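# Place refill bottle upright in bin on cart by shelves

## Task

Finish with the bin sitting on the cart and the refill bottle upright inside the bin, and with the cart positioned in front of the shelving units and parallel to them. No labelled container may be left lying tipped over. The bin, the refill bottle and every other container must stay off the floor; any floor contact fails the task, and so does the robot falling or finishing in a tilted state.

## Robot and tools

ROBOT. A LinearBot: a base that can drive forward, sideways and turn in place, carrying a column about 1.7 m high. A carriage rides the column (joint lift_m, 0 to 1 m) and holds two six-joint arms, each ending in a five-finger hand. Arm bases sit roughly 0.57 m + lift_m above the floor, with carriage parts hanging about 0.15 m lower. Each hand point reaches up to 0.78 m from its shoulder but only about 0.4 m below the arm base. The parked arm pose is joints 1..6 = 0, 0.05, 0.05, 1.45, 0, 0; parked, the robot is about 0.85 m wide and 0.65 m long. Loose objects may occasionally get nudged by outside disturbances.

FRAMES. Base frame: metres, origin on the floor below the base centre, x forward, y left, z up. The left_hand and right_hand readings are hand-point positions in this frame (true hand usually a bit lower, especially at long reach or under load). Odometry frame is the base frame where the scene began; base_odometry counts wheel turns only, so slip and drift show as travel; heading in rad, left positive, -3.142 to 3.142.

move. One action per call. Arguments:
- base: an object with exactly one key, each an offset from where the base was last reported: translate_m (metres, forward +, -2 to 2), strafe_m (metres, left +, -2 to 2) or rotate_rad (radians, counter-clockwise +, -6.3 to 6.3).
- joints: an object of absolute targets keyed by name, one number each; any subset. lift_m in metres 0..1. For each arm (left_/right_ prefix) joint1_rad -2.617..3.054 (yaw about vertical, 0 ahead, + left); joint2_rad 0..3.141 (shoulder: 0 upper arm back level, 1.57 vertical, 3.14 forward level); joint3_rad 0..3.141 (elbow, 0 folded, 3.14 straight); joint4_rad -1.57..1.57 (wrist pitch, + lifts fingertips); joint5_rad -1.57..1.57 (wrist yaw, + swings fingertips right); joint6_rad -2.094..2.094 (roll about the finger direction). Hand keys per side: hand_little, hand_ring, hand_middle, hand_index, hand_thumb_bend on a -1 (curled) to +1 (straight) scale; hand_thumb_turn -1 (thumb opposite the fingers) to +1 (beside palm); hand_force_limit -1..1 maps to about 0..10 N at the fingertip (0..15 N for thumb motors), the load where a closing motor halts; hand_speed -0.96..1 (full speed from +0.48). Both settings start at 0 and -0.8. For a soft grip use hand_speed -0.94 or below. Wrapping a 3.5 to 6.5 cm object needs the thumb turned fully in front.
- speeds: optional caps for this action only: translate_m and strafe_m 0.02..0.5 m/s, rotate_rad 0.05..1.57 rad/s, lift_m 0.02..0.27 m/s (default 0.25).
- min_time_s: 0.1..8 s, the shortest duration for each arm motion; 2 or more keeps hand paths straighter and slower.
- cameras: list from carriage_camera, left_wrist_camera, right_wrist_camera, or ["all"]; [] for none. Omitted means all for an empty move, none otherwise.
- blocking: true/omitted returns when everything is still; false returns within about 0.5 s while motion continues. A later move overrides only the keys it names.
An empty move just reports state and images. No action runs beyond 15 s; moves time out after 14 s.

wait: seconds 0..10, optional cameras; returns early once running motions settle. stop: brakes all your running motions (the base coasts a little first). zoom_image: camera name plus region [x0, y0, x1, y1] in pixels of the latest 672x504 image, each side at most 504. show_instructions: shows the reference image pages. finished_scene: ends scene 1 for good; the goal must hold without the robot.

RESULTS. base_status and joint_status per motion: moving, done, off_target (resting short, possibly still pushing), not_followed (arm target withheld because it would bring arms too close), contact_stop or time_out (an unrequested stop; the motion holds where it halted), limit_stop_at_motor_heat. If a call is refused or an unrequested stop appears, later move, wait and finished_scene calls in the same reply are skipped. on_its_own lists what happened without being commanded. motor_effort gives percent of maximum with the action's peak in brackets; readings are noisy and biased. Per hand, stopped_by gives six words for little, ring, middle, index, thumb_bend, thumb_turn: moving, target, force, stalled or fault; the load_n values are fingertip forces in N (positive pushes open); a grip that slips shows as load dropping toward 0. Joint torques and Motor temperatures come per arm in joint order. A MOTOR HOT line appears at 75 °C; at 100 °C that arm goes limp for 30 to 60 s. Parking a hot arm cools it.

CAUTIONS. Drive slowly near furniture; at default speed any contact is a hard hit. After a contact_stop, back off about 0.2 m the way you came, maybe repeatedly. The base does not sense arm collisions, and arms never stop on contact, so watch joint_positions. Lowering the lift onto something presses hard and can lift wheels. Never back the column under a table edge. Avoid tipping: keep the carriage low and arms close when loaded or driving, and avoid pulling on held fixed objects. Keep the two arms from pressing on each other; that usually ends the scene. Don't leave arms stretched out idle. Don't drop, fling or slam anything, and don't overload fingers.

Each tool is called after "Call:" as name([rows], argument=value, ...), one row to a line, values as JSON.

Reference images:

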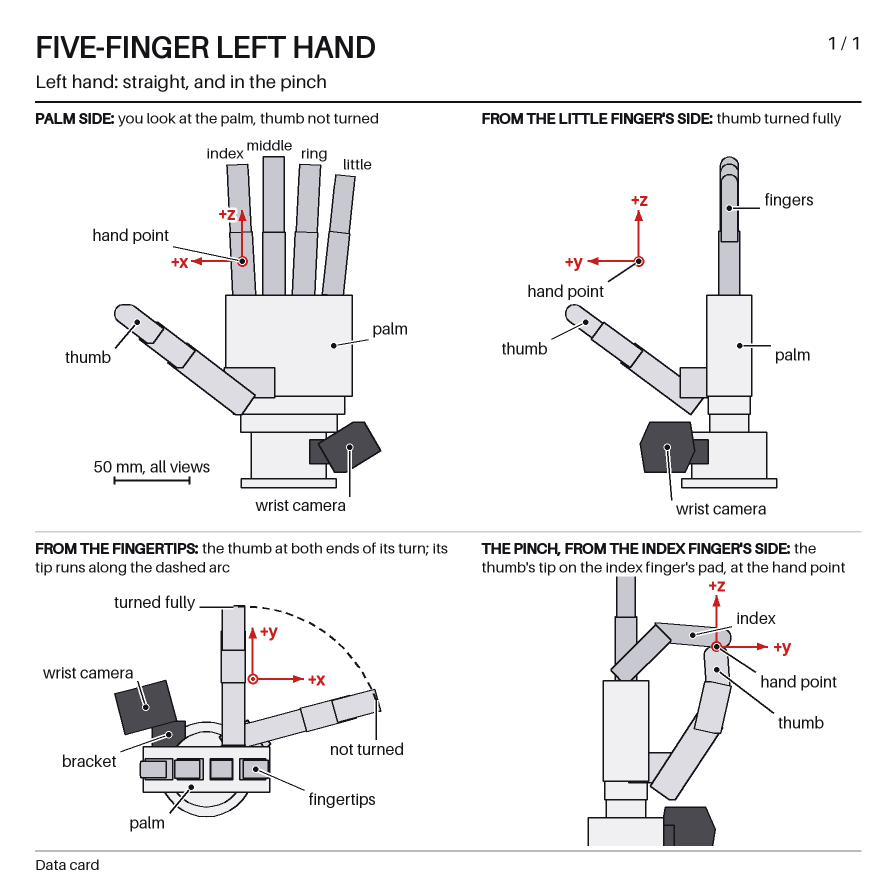

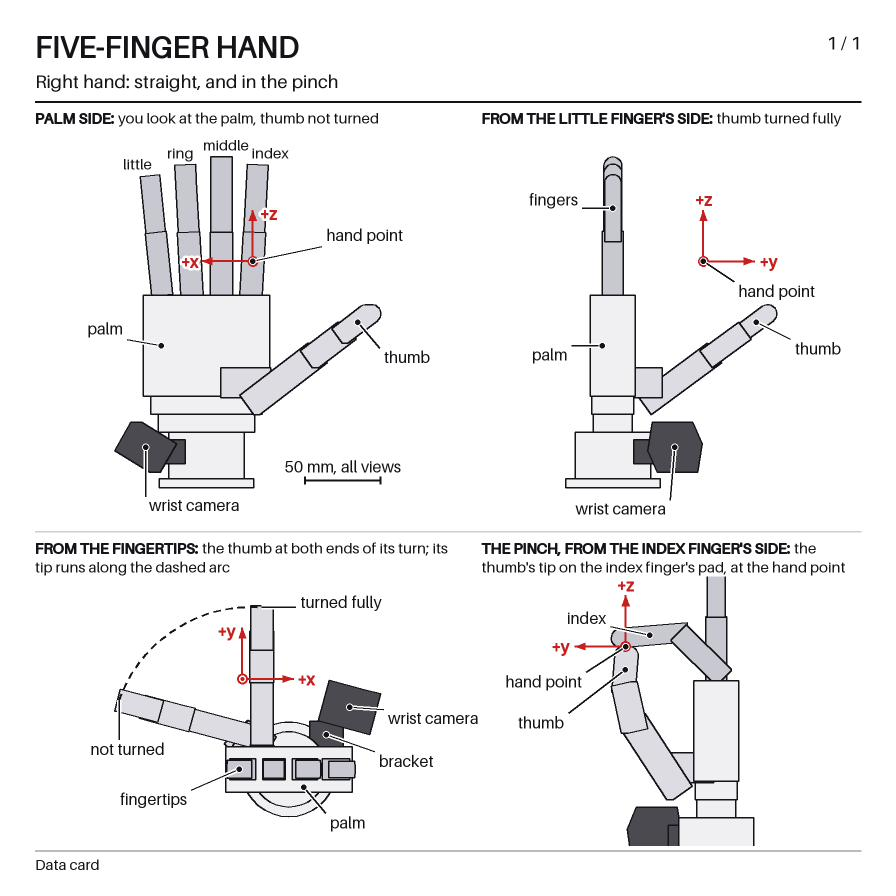

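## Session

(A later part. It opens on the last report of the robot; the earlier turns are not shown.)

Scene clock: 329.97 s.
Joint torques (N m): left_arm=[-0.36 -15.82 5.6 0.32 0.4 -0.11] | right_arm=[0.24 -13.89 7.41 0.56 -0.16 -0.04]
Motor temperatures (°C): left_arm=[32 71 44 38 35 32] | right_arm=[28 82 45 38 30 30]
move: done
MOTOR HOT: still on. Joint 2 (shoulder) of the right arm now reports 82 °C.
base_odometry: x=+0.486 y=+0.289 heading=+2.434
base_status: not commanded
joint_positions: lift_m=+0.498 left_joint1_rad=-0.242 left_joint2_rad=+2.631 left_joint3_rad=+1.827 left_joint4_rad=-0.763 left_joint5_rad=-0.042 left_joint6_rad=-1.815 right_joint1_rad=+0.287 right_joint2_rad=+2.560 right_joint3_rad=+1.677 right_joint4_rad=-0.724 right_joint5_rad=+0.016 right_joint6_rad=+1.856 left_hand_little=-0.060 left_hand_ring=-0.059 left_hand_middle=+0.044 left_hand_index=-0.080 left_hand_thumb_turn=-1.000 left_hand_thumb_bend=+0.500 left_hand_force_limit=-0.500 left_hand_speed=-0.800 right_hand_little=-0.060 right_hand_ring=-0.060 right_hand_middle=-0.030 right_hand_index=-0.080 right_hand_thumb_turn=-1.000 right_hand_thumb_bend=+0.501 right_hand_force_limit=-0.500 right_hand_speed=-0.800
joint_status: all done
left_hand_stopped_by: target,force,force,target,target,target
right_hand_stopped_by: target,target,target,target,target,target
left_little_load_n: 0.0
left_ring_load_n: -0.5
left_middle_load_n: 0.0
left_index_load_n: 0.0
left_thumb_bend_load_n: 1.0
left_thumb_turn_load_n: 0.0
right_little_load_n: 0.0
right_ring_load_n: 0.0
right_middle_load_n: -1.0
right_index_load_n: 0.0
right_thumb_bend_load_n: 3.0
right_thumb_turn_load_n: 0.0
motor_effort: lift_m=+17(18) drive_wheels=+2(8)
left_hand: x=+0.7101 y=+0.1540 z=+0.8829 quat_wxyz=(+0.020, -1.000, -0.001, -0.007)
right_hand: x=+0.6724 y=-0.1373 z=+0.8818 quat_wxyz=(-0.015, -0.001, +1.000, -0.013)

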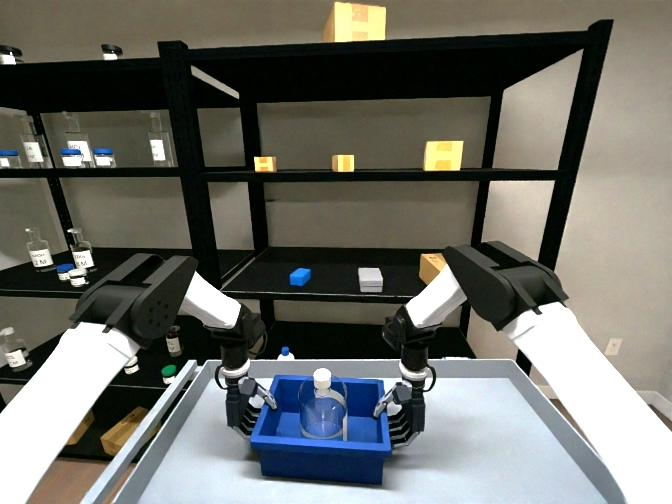

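Call:
move(joints={"lift_m": 0.486}, speeds={"lift_m": 0.03}, cameras=["all"])

Scene clock: 330.87 s.
Joint torques (N m): left_arm=[-0.5 -13.91 5.61 0.37 0.4 -0.17] | right_arm=[0.44 -12.22 6.86 0.78 -0.15 -0.03]
Motor temperatures (°C): left_arm=[32 70 44 38 35 32] | right_arm=[28 82 45 38 30 30]
move: done
MOTOR HOT: still on. Joint 2 (shoulder) of the right arm now reports 82 °C.
base_odometry: x=+0.486 y=+0.289 heading=+2.434
base_status: not commanded
joint_positions: lift_m=+0.486 left_joint1_rad=-0.239 left_joint2_rad=+2.610 left_joint3_rad=+1.827 left_joint4_rad=-0.767 left_joint5_rad=-0.041 left_joint6_rad=-1.809 right_joint1_rad=+0.286 right_joint2_rad=+2.540 right_joint3_rad=+1.683 right_joint4_rad=-0.745 right_joint5_rad=+0.014 right_joint6_rad=+1.855 left_hand_little=-0.060 left_hand_ring=-0.059 left_hand_middle=+0.044 left_hand_index=-0.080 left_hand_thumb_turn=-1.000 left_hand_thumb_bend=+0.501 left_hand_force_limit=-0.500 left_hand_speed=-0.800 right_hand_little=-0.060 right_hand_ring=-0.060 right_hand_middle=-0.030 right_hand_index=-0.080 right_hand_thumb_turn=-1.000 right_hand_thumb_bend=+0.501 right_hand_force_limit=-0.500 right_hand_speed=-0.800
joint_status: all done
left_hand_stopped_by: target,force,force,target,target,target
right_hand_stopped_by: target,target,target,target,target,target
left_little_load_n: 0.0
left_ring_load_n: -1.5
left_middle_load_n: 0.0
left_index_load_n: 0.0
left_thumb_bend_load_n: 3.0
left_thumb_turn_load_n: 1.0
right_little_load_n: -0.5
right_ring_load_n: 0.0
right_middle_load_n: -1.5
right_index_load_n: 0.0
right_thumb_bend_load_n: 5.0
right_thumb_turn_load_n: 1.0
motor_effort: lift_m=+16(17) drive_wheels=+4(6)
left_hand: x=+0.7144 y=+0.1539 z=+0.8812 quat_wxyz=(+0.017, -1.000, +0.000, -0.015)
right_hand: x=+0.6749 y=-0.1371 z=+0.8802 quat_wxyz=(-0.013, -0.001, +1.000, -0.011)
pictures: carriage_camera, left_wrist_camera, right_wrist_camera

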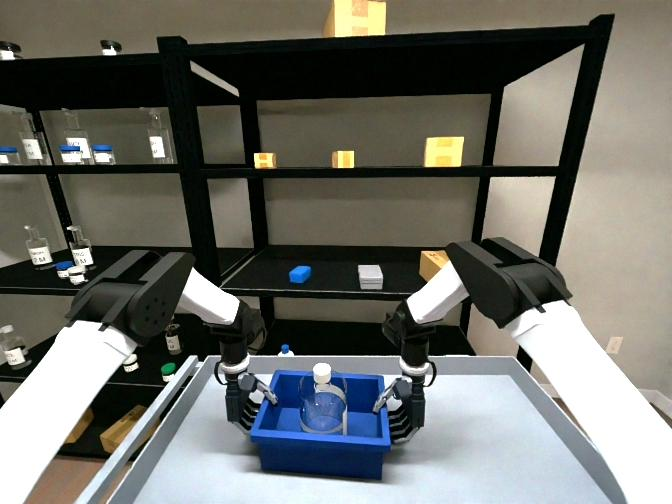

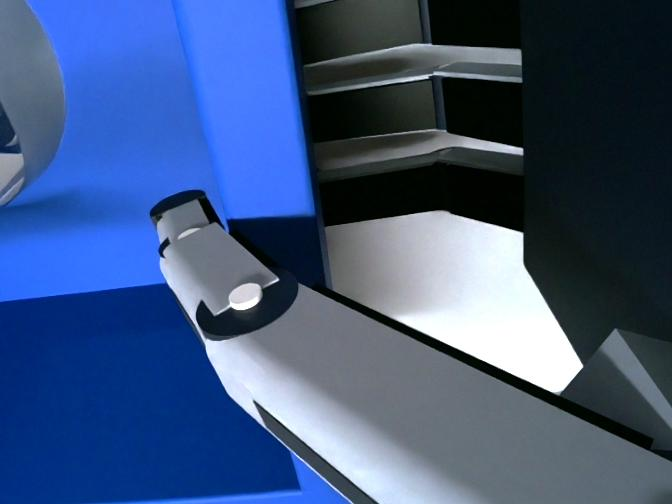

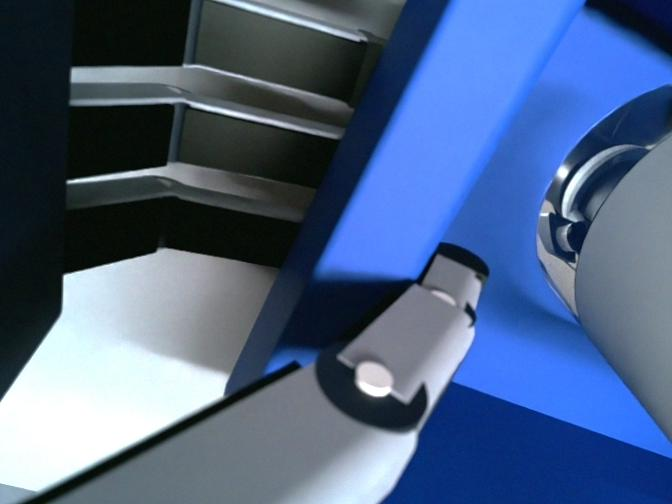

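Call:
move(joints={"lift_m": 0.496, "left_hand_thumb_bend": 1, "right_hand_thumb_bend": 1}, speeds={"lift_m": 0.04}, cameras=["all"])

Scene clock: 333.30 s.
Joint torques (N m): left_arm=[-0.7 -14.6 5.57 0.35 0.39 -0.14] | right_arm=[0.46 -12.66 6.79 0.65 -0.22 -0.04]
Motor temperatures (°C): left_arm=[32 71 44 38 35 32] | right_arm=[28 81 45 38 30 30]
move: done
MOTOR HOT: still on. Joint 2 (shoulder) of the right arm now reports 81 °C.
base_odometry: x=+0.486 y=+0.289 heading=+2.434
base_status: not commanded
joint_positions: lift_m=+0.496 left_joint1_rad=-0.239 left_joint2_rad=+2.617 left_joint3_rad=+1.827 left_joint4_rad=-0.763 left_joint5_rad=-0.041 left_joint6_rad=-1.810 right_joint1_rad=+0.286 right_joint2_rad=+2.545 right_joint3_rad=+1.683 right_joint4_rad=-0.730 right_joint5_rad=+0.023 right_joint6_rad=+1.855 left_hand_little=-0.060 left_hand_ring=-0.058 left_hand_middle=+0.044 left_hand_index=-0.080 left_hand_thumb_turn=-1.000 left_hand_thumb_bend=+1.000 left_hand_force_limit=-0.500 left_hand_speed=-0.800 right_hand_little=-0.060 right_hand_ring=-0.060 right_hand_middle=-0.029 right_hand_index=-0.080 right_hand_thumb_turn=-1.000 right_hand_thumb_bend=+1.000 right_hand_force_limit=-0.500 right_hand_speed=-0.800
joint_status: all done
left_hand_stopped_by: target,force,force,target,target,target
right_hand_stopped_by: target,target,target,target,target,target
left_little_load_n: 2.0
left_ring_load_n: 3.0
left_middle_load_n: 0.0
left_index_load_n: 2.5
left_thumb_bend_load_n: -0.5
left_thumb_turn_load_n: 0.0
right_little_load_n: 0.0
right_ring_load_n: 3.0
right_middle_load_n: 0.5
right_index_load_n: 2.5
right_thumb_bend_load_n: 0.0
right_thumb_turn_load_n: 0.0
motor_effort: lift_m=+23(23) drive_wheels=+3(9)
left_hand: x=+0.7138 y=+0.1540 z=+0.8870 quat_wxyz=(+0.018, -1.000, -0.001, -0.014)
right_hand: x=+0.6779 y=-0.1381 z=+0.8870 quat_wxyz=(-0.007, -0.001, +1.000, -0.014)
pictures: carriage_camera, left_wrist_camera, right_wrist_camera

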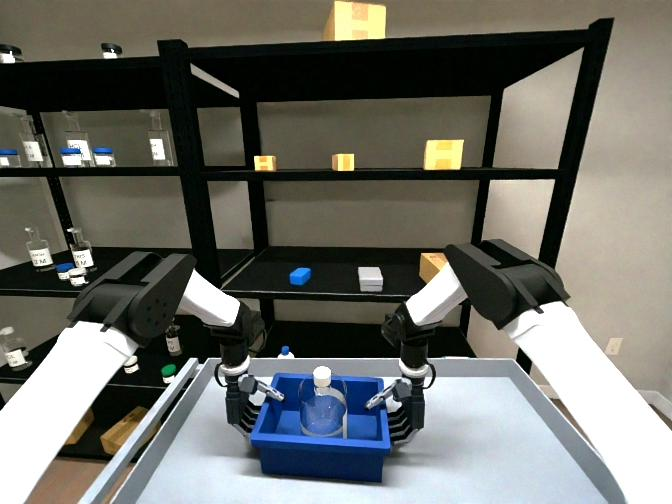

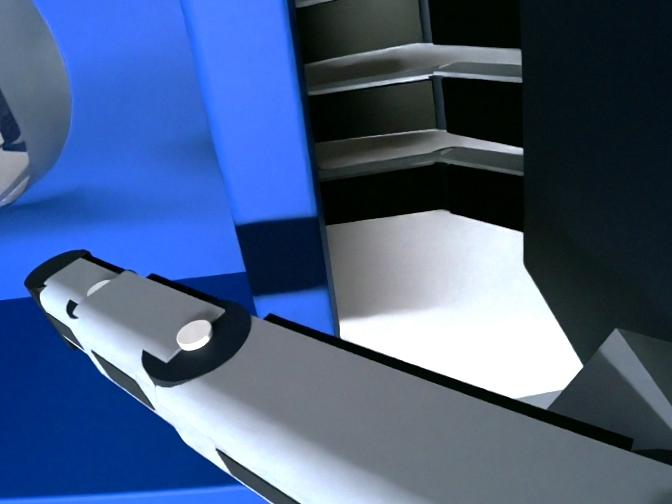

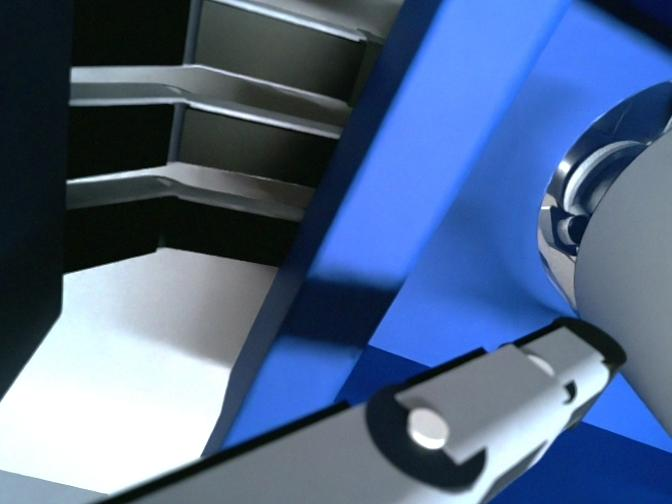

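Now lower gently with the thumbs clear.

Call:
move(joints={"lift_m": 0.475}, speeds={"lift_m": 0.03}, cameras=["all"])

Scene clock: 348.97 s.
Joint torques (N m): left_arm=[-0.49 -14.69 5.61 0.38 0.37 -0.15] | right_arm=[0.32 -12.71 6.8 0.6 -0.21 -0.03]
Motor temperatures (°C): left_arm=[32 73 44 38 35 32] | right_arm=[28 80 45 38 30 30]
move: done
MOTOR HOT: still on. Joint 2 (shoulder) of the right arm now reports 80 °C.
base_odometry: x=+0.486 y=+0.289 heading=+2.434
base_status: not commanded
joint_positions: lift_m=+0.475 left_joint1_rad=-0.239 left_joint2_rad=+2.617 left_joint3_rad=+1.827 left_joint4_rad=-0.763 left_joint5_rad=-0.040 left_joint6_rad=-1.810 right_joint1_rad=+0.285 right_joint2_rad=+2.545 right_joint3_rad=+1.683 right_joint4_rad=-0.725 right_joint5_rad=+0.022 right_joint6_rad=+1.855 left_hand_little=-0.060 left_hand_ring=-0.058 left_hand_middle=+0.044 left_hand_index=-0.080 left_hand_thumb_turn=-1.000 left_hand_thumb_bend=+1.000 left_hand_force_limit=-0.500 left_hand_speed=-0.800 right_hand_little=-0.060 right_hand_ring=-0.060 right_hand_middle=-0.030 right_hand_index=-0.080 right_hand_thumb_turn=-1.000 right_hand_thumb_bend=+1.000 right_hand_force_limit=-0.500 right_hand_speed=-0.800
joint_status: all done
left_hand_stopped_by: target,force,force,target,target,target
right_hand_stopped_by: target,target,target,target,target,target
left_little_load_n: 0.0
left_ring_load_n: 0.5
left_middle_load_n: 0.5
left_index_load_n: 0.0
left_thumb_bend_load_n: 0.0
left_thumb_turn_load_n: 0.0
right_little_load_n: 0.0
right_ring_load_n: 0.0
right_middle_load_n: 0.5
right_index_load_n: 0.0
right_thumb_bend_load_n: 0.0
right_thumb_turn_load_n: 0.0
motor_effort: lift_m=+18(18) drive_wheels=+5(7)
left_hand: x=+0.7138 y=+0.1540 z=+0.8667 quat_wxyz=(+0.017, -1.000, -0.001, -0.013)
right_hand: x=+0.6794 y=-0.1377 z=+0.8669 quat_wxyz=(-0.004, +0.000, +1.000, -0.013)
pictures: carriage_camera, left_wrist_camera, right_wrist_camera

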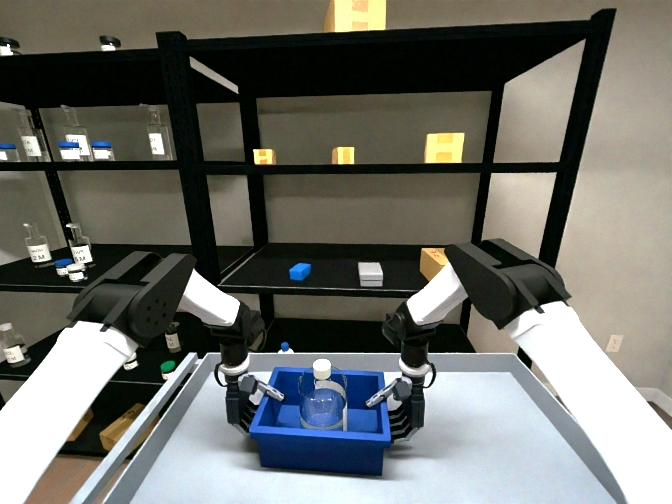

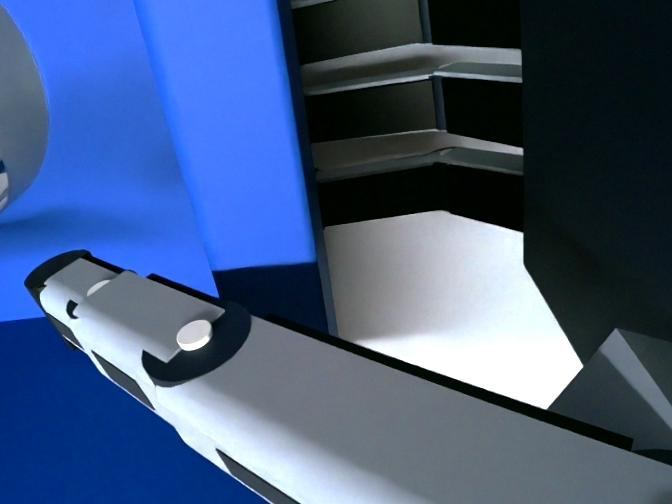

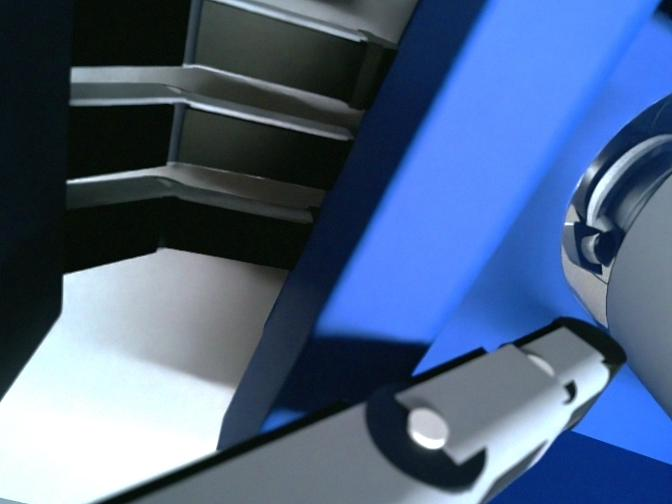

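Call:
move(joints={"left_hand_little": 1, "left_hand_ring": 1, "left_hand_middle": 1, "left_hand_index": 1, "right_hand_little": 1, "right_hand_ring": 1, "right_hand_middle": 1, "right_hand_index": 1}, cameras=["all"])

Scene clock: 351.57 s.
Joint torques (N m): left_arm=[-0.55 -14.57 5.5 0.34 0.13 -0.15] | right_arm=[0.49 -12.72 6.84 0.51 -0.09 -0.04]
Motor temperatures (°C): left_arm=[32 74 44 38 35 32] | right_arm=[28 80 45 38 30 30]
move: done
MOTOR HOT: still on. Joint 2 (shoulder) of the right arm now reports 80 °C.
base_odometry: x=+0.486 y=+0.289 heading=+2.434
base_status: not commanded
joint_positions: lift_m=+0.475 left_joint1_rad=-0.239 left_joint2_rad=+2.617 left_joint3_rad=+1.827 left_joint4_rad=-0.763 left_joint5_rad=-0.015 left_joint6_rad=-1.810 right_joint1_rad=+0.285 right_joint2_rad=+2.545 right_joint3_rad=+1.683 right_joint4_rad=-0.712 right_joint5_rad=+0.011 right_joint6_rad=+1.855 left_hand_little=+1.000 left_hand_ring=+1.000 left_hand_middle=+1.000 left_hand_index=+1.000 left_hand_thumb_turn=-1.000 left_hand_thumb_bend=+1.000 left_hand_force_limit=-0.500 left_hand_speed=-0.800 right_hand_little=+1.000 right_hand_ring=+1.000 right_hand_middle=+1.000 right_hand_index=+1.000 right_hand_thumb_turn=-1.000 right_hand_thumb_bend=+1.000 right_hand_force_limit=-0.500 right_hand_speed=-0.800
joint_status: all done
left_hand_stopped_by: target,target,target,target,target,target
right_hand_stopped_by: target,target,target,target,target,target
left_little_load_n: 0.0
left_ring_load_n: 0.0
left_middle_load_n: 0.0
left_index_load_n: 0.0
left_thumb_bend_load_n: -0.5
left_thumb_turn_load_n: 0.0
right_little_load_n: 0.0
right_ring_load_n: 0.0
right_middle_load_n: 0.0
right_index_load_n: 0.0
right_thumb_bend_load_n: 0.0
right_thumb_turn_load_n: 0.0
motor_effort: lift_m=+18(18) drive_wheels=+3(8)
left_hand: x=+0.7126 y=+0.1491 z=+0.8678 quat_wxyz=(+0.005, -1.000, -0.001, -0.010)
right_hand: x=+0.6819 y=-0.1346 z=+0.8680 quat_wxyz=(+0.000, +0.000, +1.000, -0.006)
pictures: carriage_camera, left_wrist_camera, right_wrist_camera

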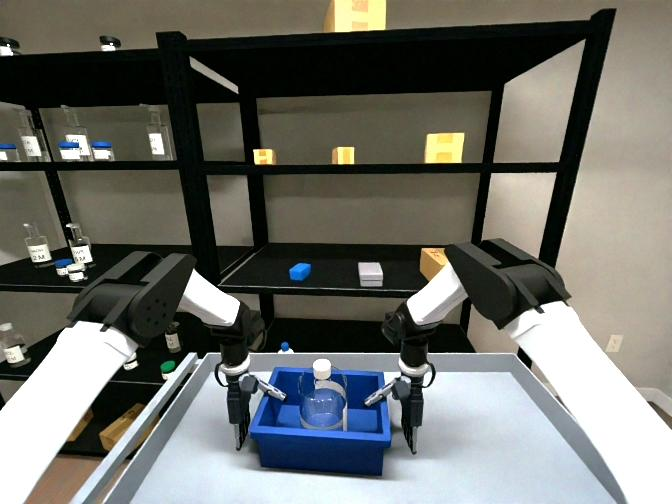

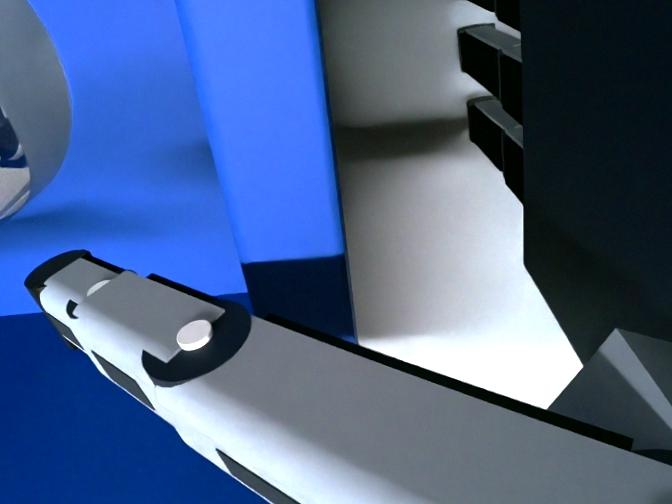

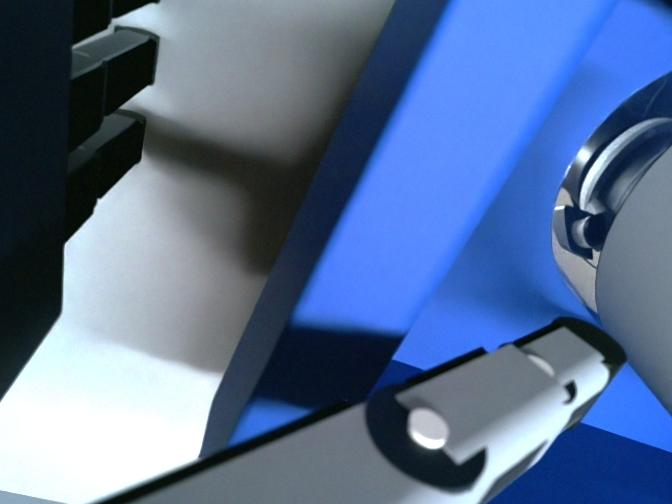

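Call:
move(joints={"lift_m": 0.56}, speeds={"lift_m": 0.05}, cameras=["carriage_camera"])

Call:
move(joints={"lift_m": 0.72}, speeds={"lift_m": 0.1}, cameras=["carriage_camera"])

Scene clock: 353.83 s.
Joint torques (N m): left_arm=[-0.59 -14.68 5.49 0.37 0.14 -0.17] | right_arm=[0.5 -12.85 6.78 0.42 -0.1 -0.03]
Motor temperatures (°C): left_arm=[32 74 44 38 35 32] | right_arm=[28 80 45 38 30 30]
move: done
MOTOR HOT: still on. Joint 2 (shoulder) of the right arm now reports 80 °C.
base_odometry: x=+0.486 y=+0.289 heading=+2.434
base_status: not commanded
joint_positions: lift_m=+0.560 left_joint1_rad=-0.239 left_joint2_rad=+2.617 left_joint3_rad=+1.827 left_joint4_rad=-0.762 left_joint5_rad=-0.014 left_joint6_rad=-1.810 right_joint1_rad=+0.285 right_joint2_rad=+2.545 right_joint3_rad=+1.683 right_joint4_rad=-0.704 right_joint5_rad=+0.011 right_joint6_rad=+1.855 left_hand_little=+1.000 left_hand_ring=+1.000 left_hand_middle=+1.000 left_hand_index=+1.000 left_hand_thumb_turn=-1.000 left_hand_thumb_bend=+1.000 left_hand_force_limit=-0.500 left_hand_speed=-0.800 right_hand_little=+1.000 right_hand_ring=+1.000 right_hand_middle=+1.000 right_hand_index=+1.000 right_hand_thumb_turn=-1.000 right_hand_thumb_bend=+1.000 right_hand_force_limit=-0.500 right_hand_speed=-0.800
joint_status: all done
left_hand_stopped_by: target,target,target,target,target,target
right_hand_stopped_by: target,target,target,target,target,target
left_little_load_n: 0.5
left_ring_load_n: 0.0
left_middle_load_n: 0.0
left_index_load_n: 0.0
left_thumb_bend_load_n: 0.0
left_thumb_turn_load_n: 0.0
right_little_load_n: 0.0
right_ring_load_n: 0.0
right_middle_load_n: 0.0
right_index_load_n: 0.0
right_thumb_bend_load_n: 0.0
right_thumb_turn_load_n: 0.0
motor_effort: lift_m=+20(24) drive_wheels=+8(8)
left_hand: x=+0.7129 y=+0.1490 z=+0.9525 quat_wxyz=(+0.005, -1.000, -0.001, -0.011)
right_hand: x=+0.6842 y=-0.1339 z=+0.9530 quat_wxyz=(+0.004, +0.000, +1.000, -0.004)

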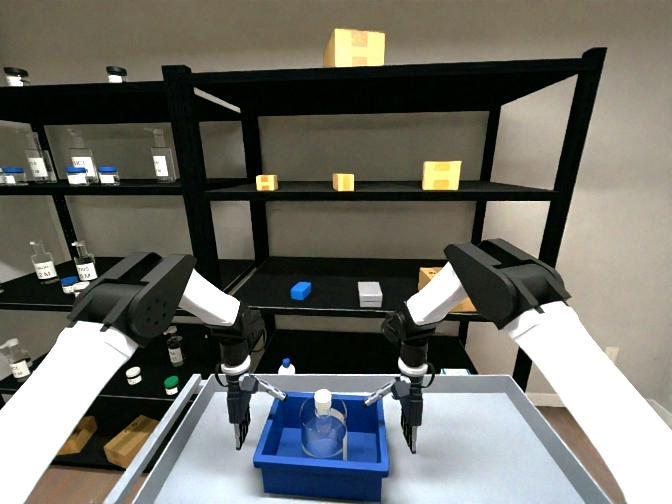

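Scene clock: 355.83 s.
Joint torques (N m): left_arm=[-0.62 -14.6 5.61 0.29 0.13 -0.14] | right_arm=[0.43 -12.82 6.67 0.37 -0.1 -0.03]
Motor temperatures (°C): left_arm=[32 74 44 38 35 32] | right_arm=[28 80 45 38 30 30]
move: done
MOTOR HOT: still on. Joint 2 (shoulder) of the right arm now reports 80 °C.
base_odometry: x=+0.486 y=+0.289 heading=+2.434
base_status: not commanded
joint_positions: lift_m=+0.720 left_joint1_rad=-0.239 left_joint2_rad=+2.618 left_joint3_rad=+1.827 left_joint4_rad=-0.761 left_joint5_rad=-0.014 left_joint6_rad=-1.810 right_joint1_rad=+0.285 right_joint2_rad=+2.545 right_joint3_rad=+1.686 right_joint4_rad=-0.702 right_joint5_rad=+0.011 right_joint6_rad=+1.855 left_hand_little=+1.000 left_hand_ring=+1.000 left_hand_middle=+1.000 left_hand_index=+1.000 left_hand_thumb_turn=-1.000 left_hand_thumb_bend=+1.000 left_hand_force_limit=-0.500 left_hand_speed=-0.800 right_hand_little=+1.000 right_hand_ring=+1.000 right_hand_middle=+1.000 right_hand_index=+1.000 right_hand_thumb_turn=-1.000 right_hand_thumb_bend=+1.000 right_hand_force_limit=-0.500 right_hand_speed=-0.800
joint_status: all done
left_hand_stopped_by: target,target,target,target,target,target
right_hand_stopped_by: target,target,target,target,target,target
left_little_load_n: 0.0
left_ring_load_n: 0.0
left_middle_load_n: 0.0
left_index_load_n: 0.0
left_thumb_bend_load_n: 0.0
left_thumb_turn_load_n: 0.0
right_little_load_n: 0.0
right_ring_load_n: 0.0
right_middle_load_n: 0.0
right_index_load_n: 0.0
right_thumb_bend_load_n: 0.0
right_thumb_turn_load_n: 0.0
motor_effort: lift_m=+20(25) drive_wheels=+6(8)
left_hand: x=+0.7129 y=+0.1489 z=+1.1125 quat_wxyz=(+0.004, -1.000, -0.001, -0.011)
right_hand: x=+0.6857 y=-0.1335 z=+1.1139 quat_wxyz=(+0.006, +0.000, +1.000, -0.004)

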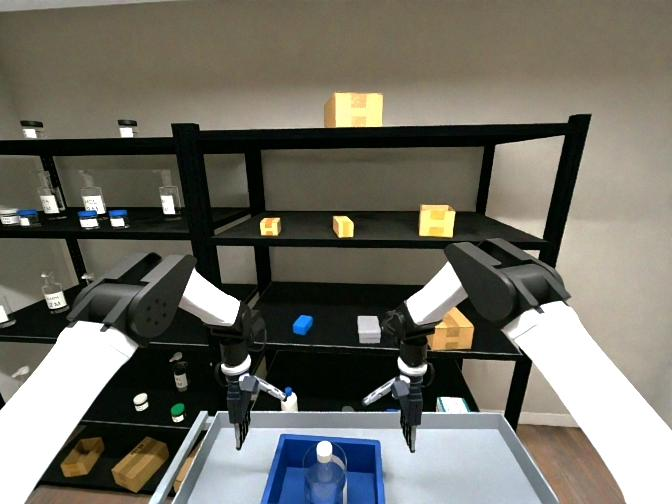

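Call:
move(base={"translate_m": -0.5}, speeds={"translate_m": 0.15}, cameras=["carriage_camera"])

Call:
move(joints={"left_joint1_rad": 0, "left_joint2_rad": 0.05, "left_joint3_rad": 0.05, "left_joint4_rad": 1.45, "left_joint5_rad": 0, "left_joint6_rad": 0, "right_joint1_rad": 0, "right_joint2_rad": 0.05, "right_joint3_rad": 0.05, "right_joint4_rad": 1.45, "right_joint5_rad": 0, "right_joint6_rad": 0}, min_time_s=3.5, cameras=["carriage_camera"])

Scene clock: 360.40 s.
Joint torques (N m): left_arm=[-0.49 -14.58 5.5 0.3 0.11 -0.18] | right_arm=[0.2 -12.72 6.64 0.42 -0.09 -0.04]
Motor temperatures (°C): left_arm=[32 74 44 38 35 32] | right_arm=[28 79 44 38 30 30]
move: done
MOTOR HOT: still on. Joint 2 (shoulder) of the right arm now reports 79 °C.
base_odometry: x=+0.866 y=-0.036 heading=+2.434
base_status: done
joint_positions: lift_m=+0.720 left_joint1_rad=-0.239 left_joint2_rad=+2.618 left_joint3_rad=+1.827 left_joint4_rad=-0.760 left_joint5_rad=-0.013 left_joint6_rad=-1.810 right_joint1_rad=+0.287 right_joint2_rad=+2.545 right_joint3_rad=+1.686 right_joint4_rad=-0.700 right_joint5_rad=+0.009 right_joint6_rad=+1.855 left_hand_little=+1.000 left_hand_ring=+1.000 left_hand_middle=+1.000 left_hand_index=+1.000 left_hand_thumb_turn=-1.000 left_hand_thumb_bend=+1.000 left_hand_force_limit=-0.500 left_hand_speed=-0.800 right_hand_little=+1.000 right_hand_ring=+1.000 right_hand_middle=+1.000 right_hand_index=+1.000 right_hand_thumb_turn=-1.000 right_hand_thumb_bend=+1.000 right_hand_force_limit=-0.500 right_hand_speed=-0.800
joint_status: not commanded
left_hand_stopped_by: target,target,target,target,target,target
right_hand_stopped_by: target,target,target,target,target,target
left_little_load_n: 0.0
left_ring_load_n: 0.0
left_middle_load_n: 0.0
left_index_load_n: 0.0
left_thumb_bend_load_n: 0.0
left_thumb_turn_load_n: 0.0
right_little_load_n: 0.0
right_ring_load_n: 0.0
right_middle_load_n: 0.0
right_index_load_n: 0.5
right_thumb_bend_load_n: 0.0
right_thumb_turn_load_n: 0.0
motor_effort: lift_m=+19(20) drive_wheels=-2(15)
left_hand: x=+0.7132 y=+0.1487 z=+1.1126 quat_wxyz=(+0.004, -1.000, -0.001, -0.012)
right_hand: x=+0.6856 y=-0.1324 z=+1.1140 quat_wxyz=(+0.007, -0.001, +1.000, -0.003)

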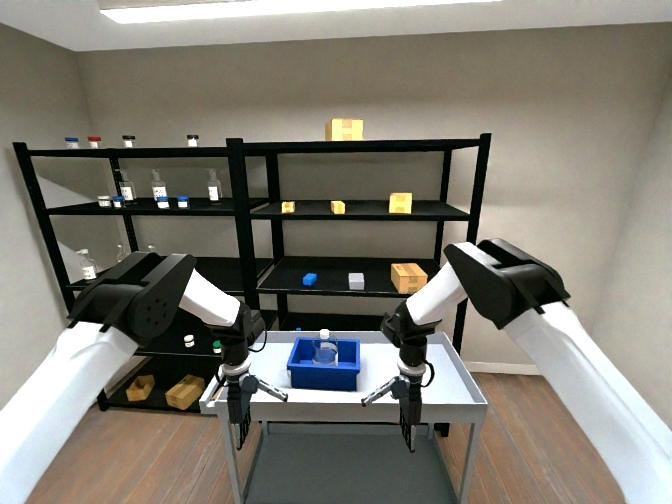

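Scene clock: 364.23 s.
Joint torques (N m): left_arm=[0.43 3.07 4.21 0.26 0.11 -0.01] | right_arm=[-0.32 2.61 5.85 0.29 -0.06 -0.16]
Motor temperatures (°C): left_arm=[32 72 44 38 35 32] | right_arm=[28 78 44 38 30 30]
move: done
MOTOR HOT: still on. Joint 2 (shoulder) of the right arm now reports 78 °C.
base_odometry: x=+0.866 y=-0.036 heading=+2.434
base_status: not commanded
joint_positions: lift_m=+0.720 left_joint1_rad=-0.007 left_joint2_rad=+0.057 left_joint3_rad=+0.063 left_joint4_rad=+1.430 left_joint5_rad=-0.013 left_joint6_rad=-0.013 right_joint1_rad=+0.005 right_joint2_rad=+0.059 right_joint3_rad=+0.056 right_joint4_rad=+1.437 right_joint5_rad=+0.009 right_joint6_rad=+0.010 left_hand_little=+1.000 left_hand_ring=+1.000 left_hand_middle=+1.000 left_hand_index=+1.000 left_hand_thumb_turn=-1.000 left_hand_thumb_bend=+1.000 left_hand_force_limit=-0.500 left_hand_speed=-0.800 right_hand_little=+1.000 right_hand_ring=+1.000 right_hand_middle=+1.000 right_hand_index=+1.000 right_hand_thumb_turn=-1.000 right_hand_thumb_bend=+1.000 right_hand_force_limit=-0.500 right_hand_speed=-0.800
joint_status: all done
left_hand_stopped_by: target,target,target,target,target,target
right_hand_stopped_by: target,target,target,target,target,target
left_little_load_n: 0.0
left_ring_load_n: 0.0
left_middle_load_n: 0.0
left_index_load_n: -0.5
left_thumb_bend_load_n: 0.0
left_thumb_turn_load_n: 0.0
right_little_load_n: 0.0
right_ring_load_n: 0.0
right_middle_load_n: 0.0
right_index_load_n: 0.0
right_thumb_bend_load_n: 0.0
right_thumb_turn_load_n: 0.0
motor_effort: lift_m=+19(20) drive_wheels=+0(5)
left_hand: x=+0.3221 y=+0.2875 z=+1.7149 quat_wxyz=(+0.699, -0.052, +0.043, -0.712)
right_hand: x=+0.3234 y=-0.2871 z=+1.7130 quat_wxyz=(+0.710, -0.045, +0.052, -0.700)

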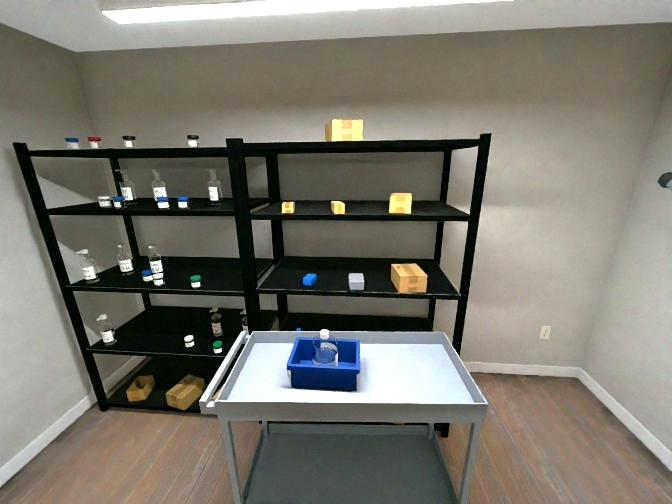

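Call:
zoom_image(camera="carriage_camera", region=[20, 220, 300, 430])

Call:
zoom_image(camera="carriage_camera", region=[200, 300, 500, 500])

Scaled by 1.800 from the camera's image (finer frame: 960x720).

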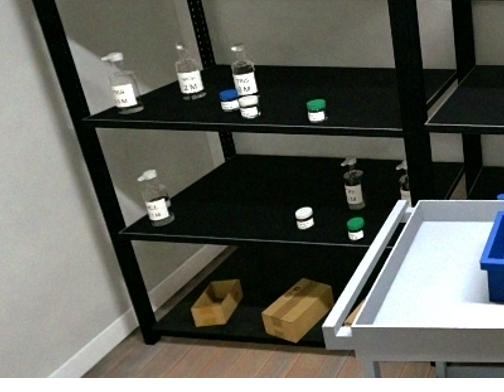

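Scaled by 1.680 from the camera's image (finer frame: 960x720).

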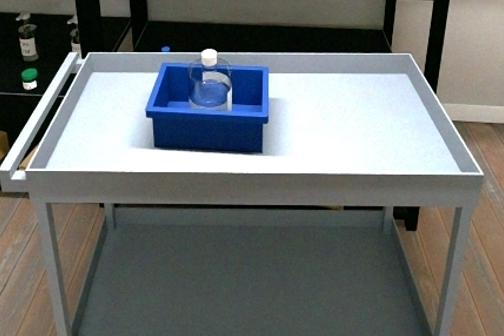

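Call:
move(base={"rotate_rad": 3.14}, speeds={"rotate_rad": 1.0}, cameras=["carriage_camera"])

Scene clock: 369.43 s.
Joint torques (N m): left_arm=[0.36 3.14 4.22 0.19 0.08 0] | right_arm=[-0.31 2.62 5.79 0.22 -0.07 -0.14]
Motor temperatures (°C): left_arm=[32 69 44 38 35 32] | right_arm=[28 75 44 38 30 30]
move: done
MOTOR HOT: still on. Joint 2 (shoulder) of the right arm now reports 75 °C.
base_odometry: x=+0.866 y=-0.036 heading=-0.710
base_status: done
joint_positions: lift_m=+0.720 left_joint1_rad=-0.007 left_joint2_rad=+0.057 left_joint3_rad=+0.063 left_joint4_rad=+1.436 left_joint5_rad=-0.011 left_joint6_rad=-0.011 right_joint1_rad=+0.005 right_joint2_rad=+0.059 right_joint3_rad=+0.056 right_joint4_rad=+1.442 right_joint5_rad=+0.009 right_joint6_rad=+0.009 left_hand_little=+1.000 left_hand_ring=+1.000 left_hand_middle=+1.000 left_hand_index=+1.000 left_hand_thumb_turn=-1.000 left_hand_thumb_bend=+1.000 left_hand_force_limit=-0.500 left_hand_speed=-0.800 right_hand_little=+1.000 right_hand_ring=+1.000 right_hand_middle=+1.000 right_hand_index=+1.000 right_hand_thumb_turn=-1.000 right_hand_thumb_bend=+1.000 right_hand_force_limit=-0.500 right_hand_speed=-0.800
joint_status: not commanded
left_hand_stopped_by: target,target,target,target,target,target
right_hand_stopped_by: target,target,target,target,target,target
left_little_load_n: 0.0
left_ring_load_n: 0.0
left_middle_load_n: 0.0
left_index_load_n: 0.0
left_thumb_bend_load_n: 0.0
left_thumb_turn_load_n: 0.0
right_little_load_n: 0.0
right_ring_load_n: 0.0
right_middle_load_n: 0.0
right_index_load_n: 0.0
right_thumb_bend_load_n: 0.0
right_thumb_turn_load_n: 0.0
motor_effort: lift_m=+20(20) drive_wheels=+6(15)
left_hand: x=+0.3206 y=+0.2873 z=+1.7154 quat_wxyz=(+0.699, -0.049, +0.041, -0.712)
right_hand: x=+0.3222 y=-0.2871 z=+1.7134 quat_wxyz=(+0.710, -0.044, +0.050, -0.701)

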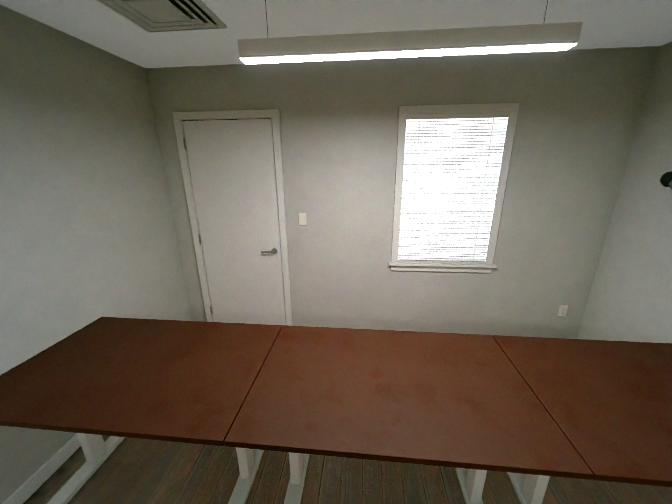

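Call:
finished_scene()

The scene is finished: the task was done.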